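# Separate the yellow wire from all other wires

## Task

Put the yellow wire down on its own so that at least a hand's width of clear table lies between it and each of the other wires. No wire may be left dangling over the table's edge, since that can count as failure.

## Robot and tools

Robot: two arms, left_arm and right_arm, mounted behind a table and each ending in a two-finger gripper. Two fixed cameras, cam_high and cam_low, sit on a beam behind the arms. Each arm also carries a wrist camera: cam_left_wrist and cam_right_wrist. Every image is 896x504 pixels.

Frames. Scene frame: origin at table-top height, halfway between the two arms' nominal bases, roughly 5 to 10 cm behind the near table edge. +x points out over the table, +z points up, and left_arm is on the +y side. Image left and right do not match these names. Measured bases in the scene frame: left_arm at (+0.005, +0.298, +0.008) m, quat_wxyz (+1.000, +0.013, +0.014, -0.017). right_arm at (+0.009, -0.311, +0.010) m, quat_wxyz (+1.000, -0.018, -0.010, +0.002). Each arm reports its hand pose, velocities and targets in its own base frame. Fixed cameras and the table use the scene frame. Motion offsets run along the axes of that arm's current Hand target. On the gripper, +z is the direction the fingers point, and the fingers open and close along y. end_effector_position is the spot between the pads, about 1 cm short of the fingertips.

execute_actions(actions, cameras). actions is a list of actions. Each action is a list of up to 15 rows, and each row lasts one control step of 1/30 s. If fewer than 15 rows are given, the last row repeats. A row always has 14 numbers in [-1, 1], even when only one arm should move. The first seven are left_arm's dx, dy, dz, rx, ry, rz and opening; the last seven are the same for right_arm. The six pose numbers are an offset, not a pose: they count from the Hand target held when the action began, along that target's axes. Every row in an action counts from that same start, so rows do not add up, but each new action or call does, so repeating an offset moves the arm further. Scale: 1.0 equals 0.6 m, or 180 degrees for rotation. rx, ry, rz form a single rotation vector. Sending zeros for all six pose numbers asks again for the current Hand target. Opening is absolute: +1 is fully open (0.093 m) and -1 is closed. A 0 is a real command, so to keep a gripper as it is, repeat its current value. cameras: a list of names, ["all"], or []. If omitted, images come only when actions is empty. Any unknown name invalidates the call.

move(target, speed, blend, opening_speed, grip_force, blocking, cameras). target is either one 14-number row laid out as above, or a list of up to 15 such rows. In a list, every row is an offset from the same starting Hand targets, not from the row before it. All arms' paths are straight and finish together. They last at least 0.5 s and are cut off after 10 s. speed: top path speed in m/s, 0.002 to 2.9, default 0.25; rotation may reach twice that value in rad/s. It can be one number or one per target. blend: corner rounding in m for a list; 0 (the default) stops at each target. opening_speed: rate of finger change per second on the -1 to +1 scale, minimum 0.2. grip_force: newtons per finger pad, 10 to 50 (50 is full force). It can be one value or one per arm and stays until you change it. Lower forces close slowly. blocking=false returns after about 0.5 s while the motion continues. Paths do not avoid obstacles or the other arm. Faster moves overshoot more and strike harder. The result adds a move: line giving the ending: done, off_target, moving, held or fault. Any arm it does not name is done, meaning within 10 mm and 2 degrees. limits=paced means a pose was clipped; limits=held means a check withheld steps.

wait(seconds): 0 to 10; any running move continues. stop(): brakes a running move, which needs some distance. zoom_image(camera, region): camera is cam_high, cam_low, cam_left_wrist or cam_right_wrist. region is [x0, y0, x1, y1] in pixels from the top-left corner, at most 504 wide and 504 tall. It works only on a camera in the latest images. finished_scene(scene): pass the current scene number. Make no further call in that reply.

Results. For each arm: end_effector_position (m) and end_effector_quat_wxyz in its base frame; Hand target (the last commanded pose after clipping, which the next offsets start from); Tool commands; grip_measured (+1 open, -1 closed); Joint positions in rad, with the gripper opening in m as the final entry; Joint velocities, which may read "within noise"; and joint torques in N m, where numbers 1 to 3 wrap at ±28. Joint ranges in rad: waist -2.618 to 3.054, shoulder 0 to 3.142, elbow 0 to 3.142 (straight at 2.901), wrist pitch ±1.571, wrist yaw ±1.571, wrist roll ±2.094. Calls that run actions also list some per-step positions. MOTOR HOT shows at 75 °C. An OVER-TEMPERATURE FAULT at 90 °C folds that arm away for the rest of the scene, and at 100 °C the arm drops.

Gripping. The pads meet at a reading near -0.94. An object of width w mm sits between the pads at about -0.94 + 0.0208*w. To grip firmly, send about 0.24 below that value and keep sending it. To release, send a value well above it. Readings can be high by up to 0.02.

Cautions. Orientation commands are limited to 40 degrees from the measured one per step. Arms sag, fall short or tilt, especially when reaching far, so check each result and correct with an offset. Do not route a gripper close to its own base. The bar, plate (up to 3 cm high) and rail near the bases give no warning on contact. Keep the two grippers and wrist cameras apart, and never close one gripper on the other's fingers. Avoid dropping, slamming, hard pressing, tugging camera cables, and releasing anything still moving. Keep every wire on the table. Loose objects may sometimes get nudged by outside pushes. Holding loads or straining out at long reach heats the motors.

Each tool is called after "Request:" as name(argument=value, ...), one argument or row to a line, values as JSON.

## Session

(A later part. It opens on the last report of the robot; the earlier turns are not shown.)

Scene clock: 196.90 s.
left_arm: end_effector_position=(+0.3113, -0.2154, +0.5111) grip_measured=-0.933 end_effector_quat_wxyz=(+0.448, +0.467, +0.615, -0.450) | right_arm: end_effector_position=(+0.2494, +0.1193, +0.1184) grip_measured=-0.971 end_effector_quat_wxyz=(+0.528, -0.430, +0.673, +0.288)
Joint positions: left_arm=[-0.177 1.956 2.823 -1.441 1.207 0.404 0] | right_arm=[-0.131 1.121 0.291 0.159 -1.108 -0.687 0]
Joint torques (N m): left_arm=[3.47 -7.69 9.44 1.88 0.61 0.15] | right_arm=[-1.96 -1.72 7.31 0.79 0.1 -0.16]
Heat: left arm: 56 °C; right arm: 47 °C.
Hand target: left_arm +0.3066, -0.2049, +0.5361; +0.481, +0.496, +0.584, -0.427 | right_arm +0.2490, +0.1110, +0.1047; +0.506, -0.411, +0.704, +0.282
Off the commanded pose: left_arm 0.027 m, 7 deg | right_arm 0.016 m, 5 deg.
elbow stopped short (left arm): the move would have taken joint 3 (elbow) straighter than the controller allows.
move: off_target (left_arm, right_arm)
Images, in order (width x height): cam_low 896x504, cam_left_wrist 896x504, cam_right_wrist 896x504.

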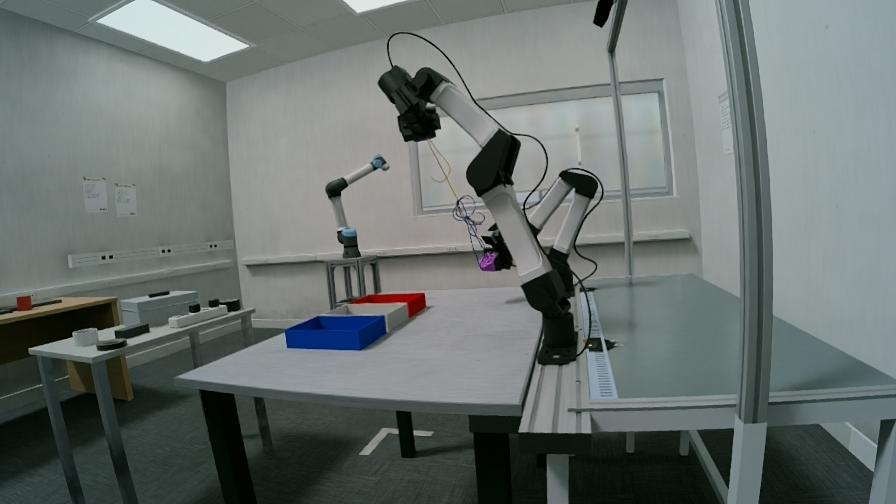

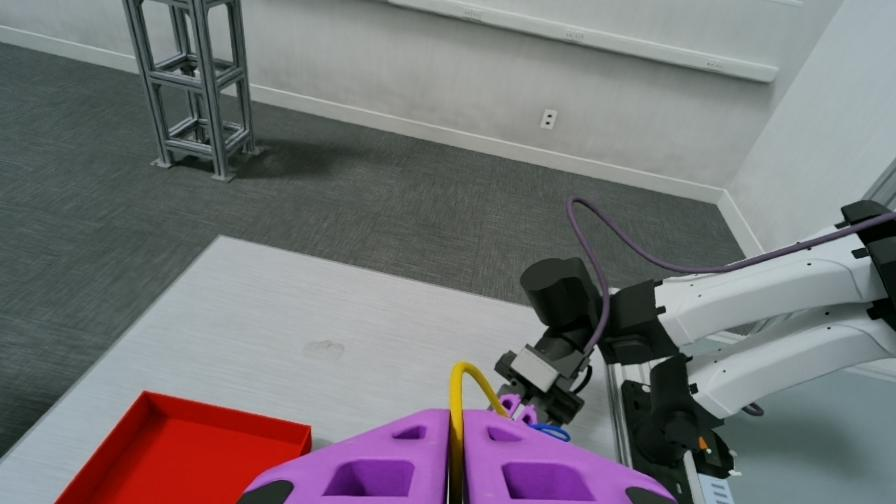

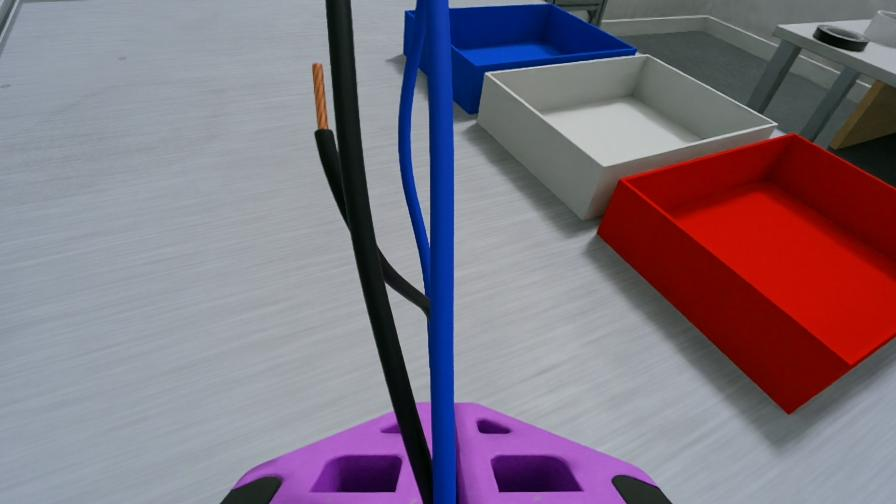

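Request:
move(
  target=[0.07,0.019,-0.121,0,0,0,-0.940671,0.073,-0.162,-0.202,0.183,0,0.066,-1],
  speed=0.12,
  cameras=["all"],
)

Request:
zoom_image(
  camera="cam_low",
  region=[370, 120, 550, 300],
)

Scene clock: 218.53 s.
left_arm: end_effector_position=(+0.3154, -0.1269, +0.4985) grip_measured=-0.934 end_effector_quat_wxyz=(+0.509, +0.449, +0.597, -0.428) | right_arm: end_effector_position=(+0.2656, -0.0443, +0.1036) grip_measured=-0.971 end_effector_quat_wxyz=(+0.565, -0.178, +0.795, +0.131)
Joint positions: left_arm=[0.129 1.828 2.543 -1.591 1.42 0.814 0] | right_arm=[-0.748 1.115 0.281 0.076 -1.075 -0.687 0]
Joint torques (N m): left_arm=[1.11 -8.08 4.75 1.24 0.67 0.05] | right_arm=[-0.61 -1.09 7.6 1.67 -0.25 0.07]
Heat: left arm: 52 °C; right arm: 46 °C.
Hand target: left_arm +0.3058, -0.1254, +0.5071; +0.481, +0.496, +0.584, -0.427 | right_arm +0.2682, -0.0493, +0.1053; +0.571, -0.177, +0.793, +0.121
Off the commanded pose: left_arm 0.013 m, 6 deg | right_arm 0.006 m, 1 deg.
joint read past its limit (left arm) — joint 4 (wrist pitch), lower limit.
joint sent to its limit (left arm) — joint 4 (wrist pitch), lower limit. The joint targets are off in orientation, not in position.
move: off_target (left_arm)

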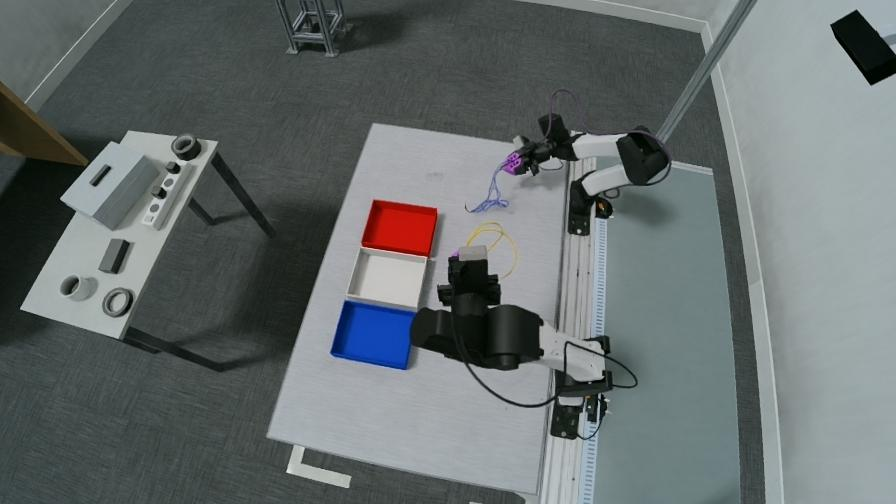

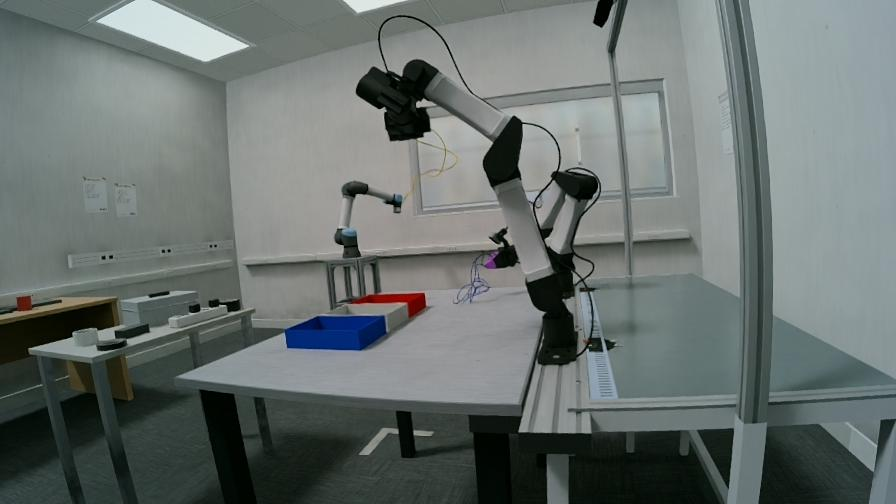

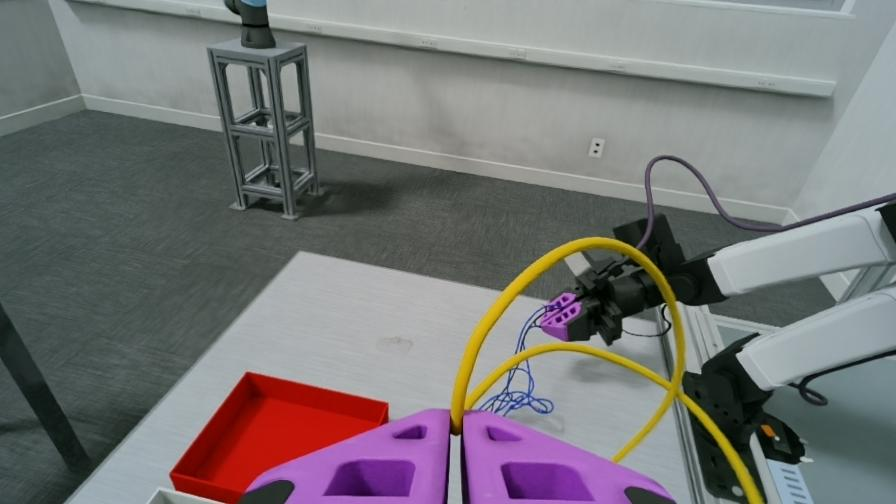

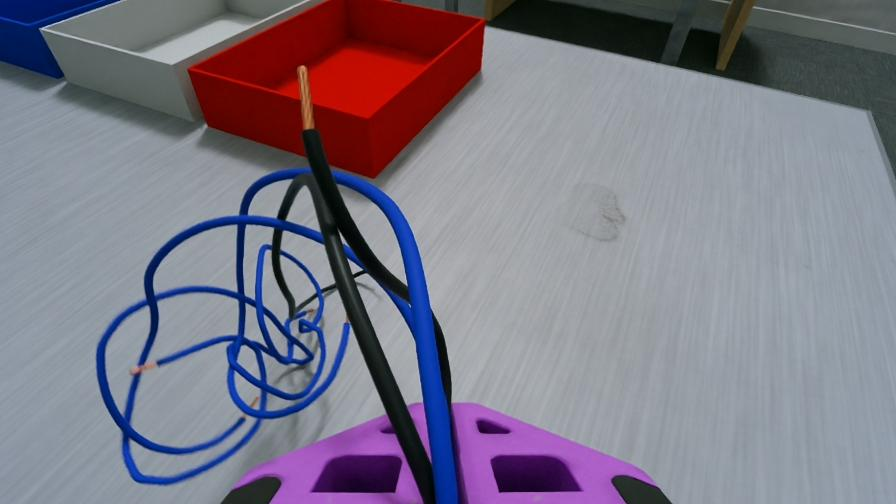

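Scaled by 2.800 from the camera's 896x504 image, which has a finer 1280x720 frame.

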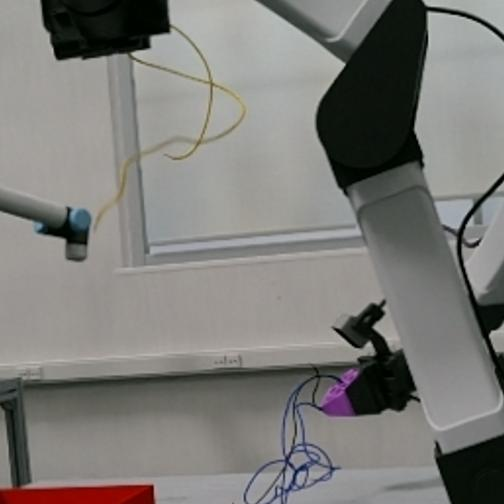

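Request:
move(
  target=[
    [0.457,0.028,-0.13,-0.187,0.186,-0.089,-0.940671,0.094,0,0.034,0,0,0,-1],
    [0.785,0.035,-0.072,-0.187,0.186,-0.089,-0.940671,0.094,0,0.034,0,0,0,-1],
  ],
  speed=[0.25,0.15],
  blend=0.03,
  cameras=["all"],
)

Scene clock: 236.27 s.
left_arm: end_effector_position=(+0.3000, -0.0039, +0.0553) grip_measured=-0.934 end_effector_quat_wxyz=(+0.358, +0.362, +0.847, -0.149) | right_arm: end_effector_position=(+0.2680, -0.0470, +0.0445) grip_measured=-0.971 end_effector_quat_wxyz=(+0.567, -0.178, +0.794, +0.127)
Joint positions: left_arm=[0.364 1.455 0.654 -0.383 0.716 1.027 0] | right_arm=[-0.748 1.519 0.152 0.623 -1.071 -0.681 0]
Joint torques (N m): left_arm=[0.73 -3.81 6.74 1 0.29 -0.16] | right_arm=[0.02 -2.28 4.72 1.67 -0.24 0.11]
Heat: left arm: 49 °C; right arm: 46 °C.
Hand target: left_arm +0.2986, -0.0007, +0.0504; +0.353, +0.354, +0.854, -0.145 | right_arm +0.2697, -0.0493, +0.0453; +0.571, -0.177, +0.793, +0.121
Off the commanded pose: left_arm 0.006 m, 1 deg | right_arm 0.003 m, 1 deg.
move: done

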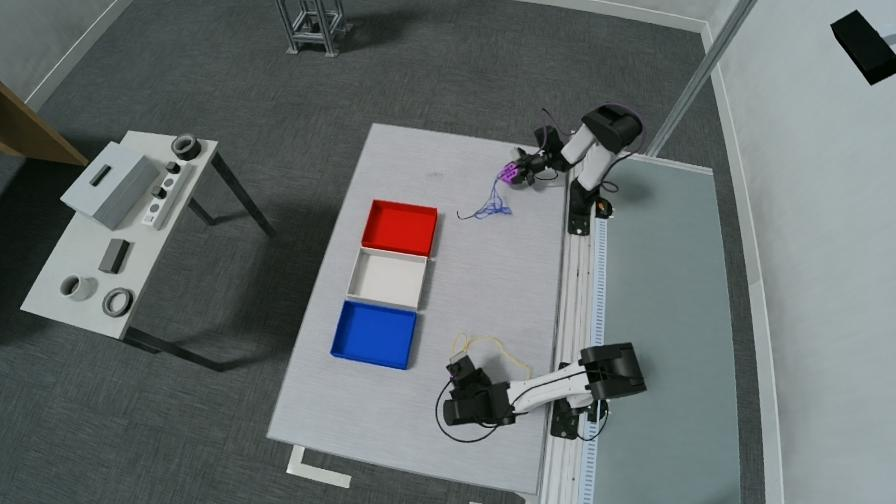

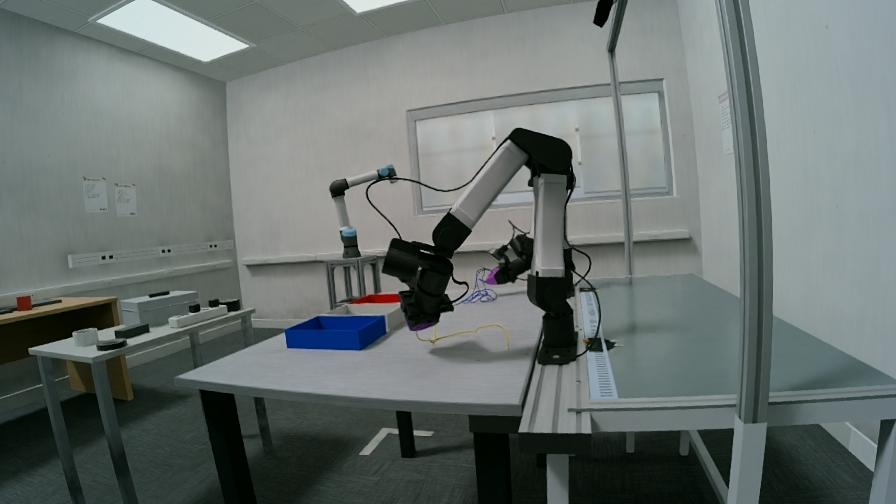

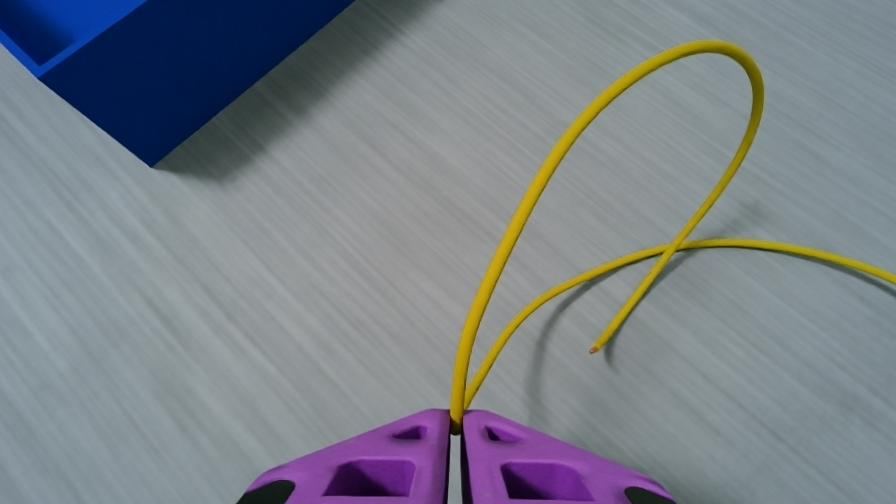

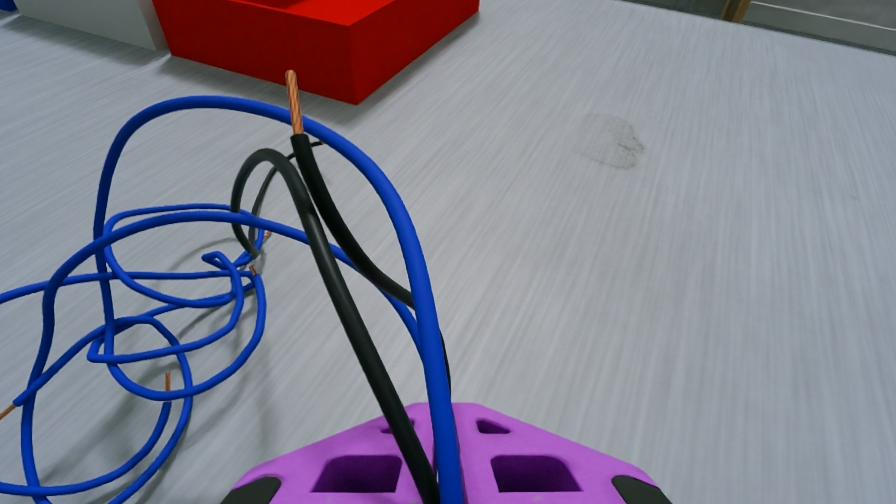

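Request:
move(
  target=[
    [0.005,0.035,0.055,0,0,0,-0.940671,0.025,0,0.01,0,0,0,-1],
    [0.005,0.035,0.055,0,0,0,-0.5,0.025,0,0.01,0,0,0,-0.4],
    [0.005,0.035,-0.14,0,0,0,-0.5,0.025,0,-0.12,0,0,0,-0.4],
  ],
  speed=0.12,
  opening_speed=1.0,
  cameras=["all"],
)

Scene clock: 257.20 s.
left_arm: end_effector_position=(+0.2631, +0.0528, +0.0952) grip_measured=-0.503 end_effector_quat_wxyz=(+0.337, +0.345, +0.862, -0.159) | right_arm: end_effector_position=(+0.2020, -0.0735, +0.0512) grip_measured=-0.401 end_effector_quat_wxyz=(+0.567, -0.178, +0.794, +0.125)
Joint positions: left_arm=[0.644 1.436 0.854 -0.887 0.758 1.365 0.021] | right_arm=[-1.182 1.519 0.376 -0.568 -1.237 -1.723 0.026]
Joint torques (N m): left_arm=[0.95 -4.83 11.15 0.32 0.68 0.1] | right_arm=[-0.83 -2.1 6.84 0.02 -0.5 -0.08]
Heat: left arm: 49 °C; right arm: 45 °C.
Hand target: left_arm +0.2700, +0.0576, +0.1079; +0.353, +0.354, +0.854, -0.145 | right_arm +0.2033, -0.0799, +0.0541; +0.571, -0.177, +0.793, +0.121
Off the commanded pose: left_arm 0.015 m, 3 deg | right_arm 0.007 m, 1 deg.
move: off_target (left_arm); target 2's new opening was sent with left_arm's hand 0.014 m and 2 deg from that target

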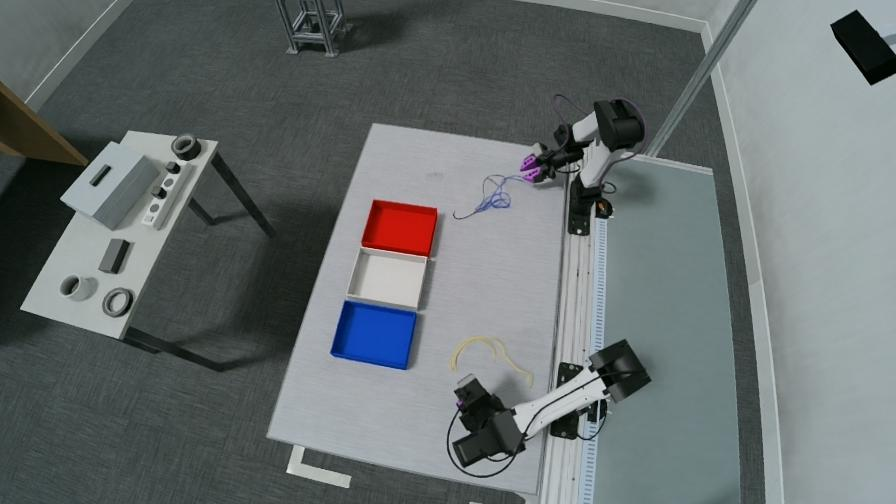

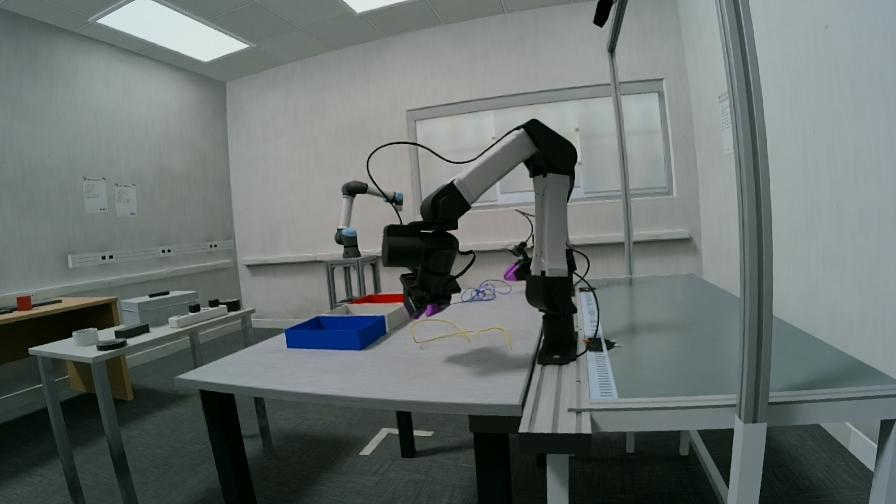

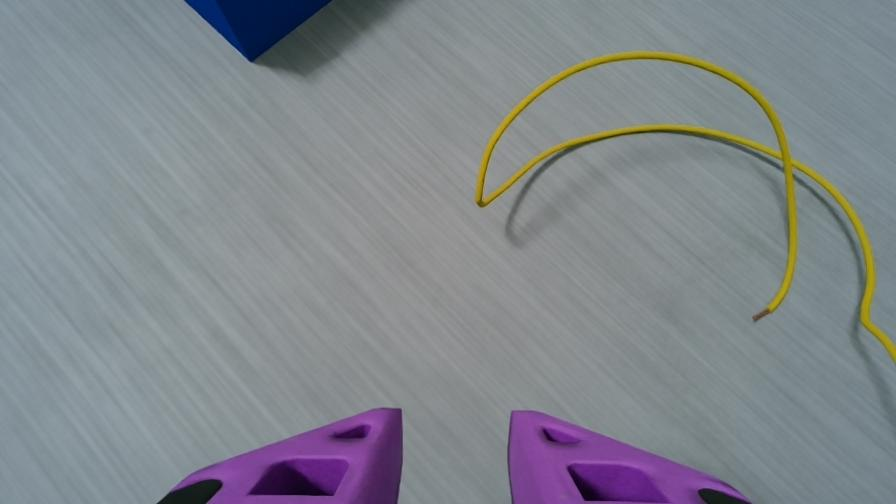

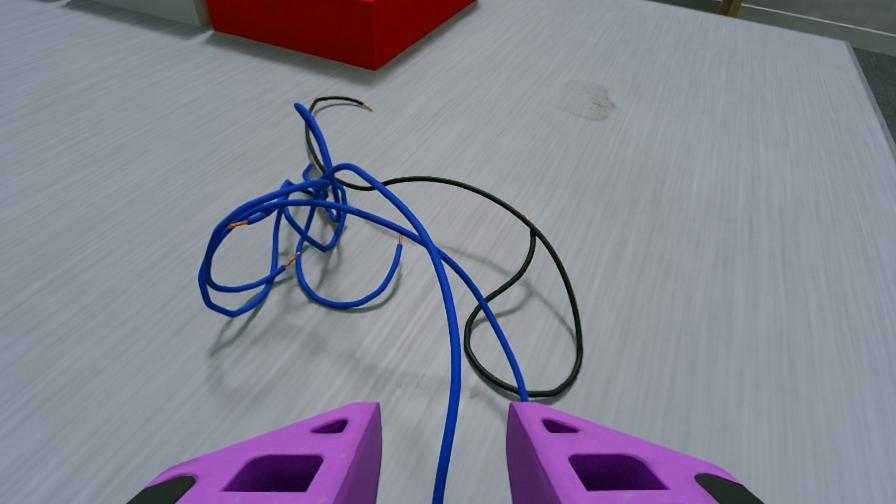

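Request:
finished_scene(
  scene=2,
)

The scene is finished: the task was done.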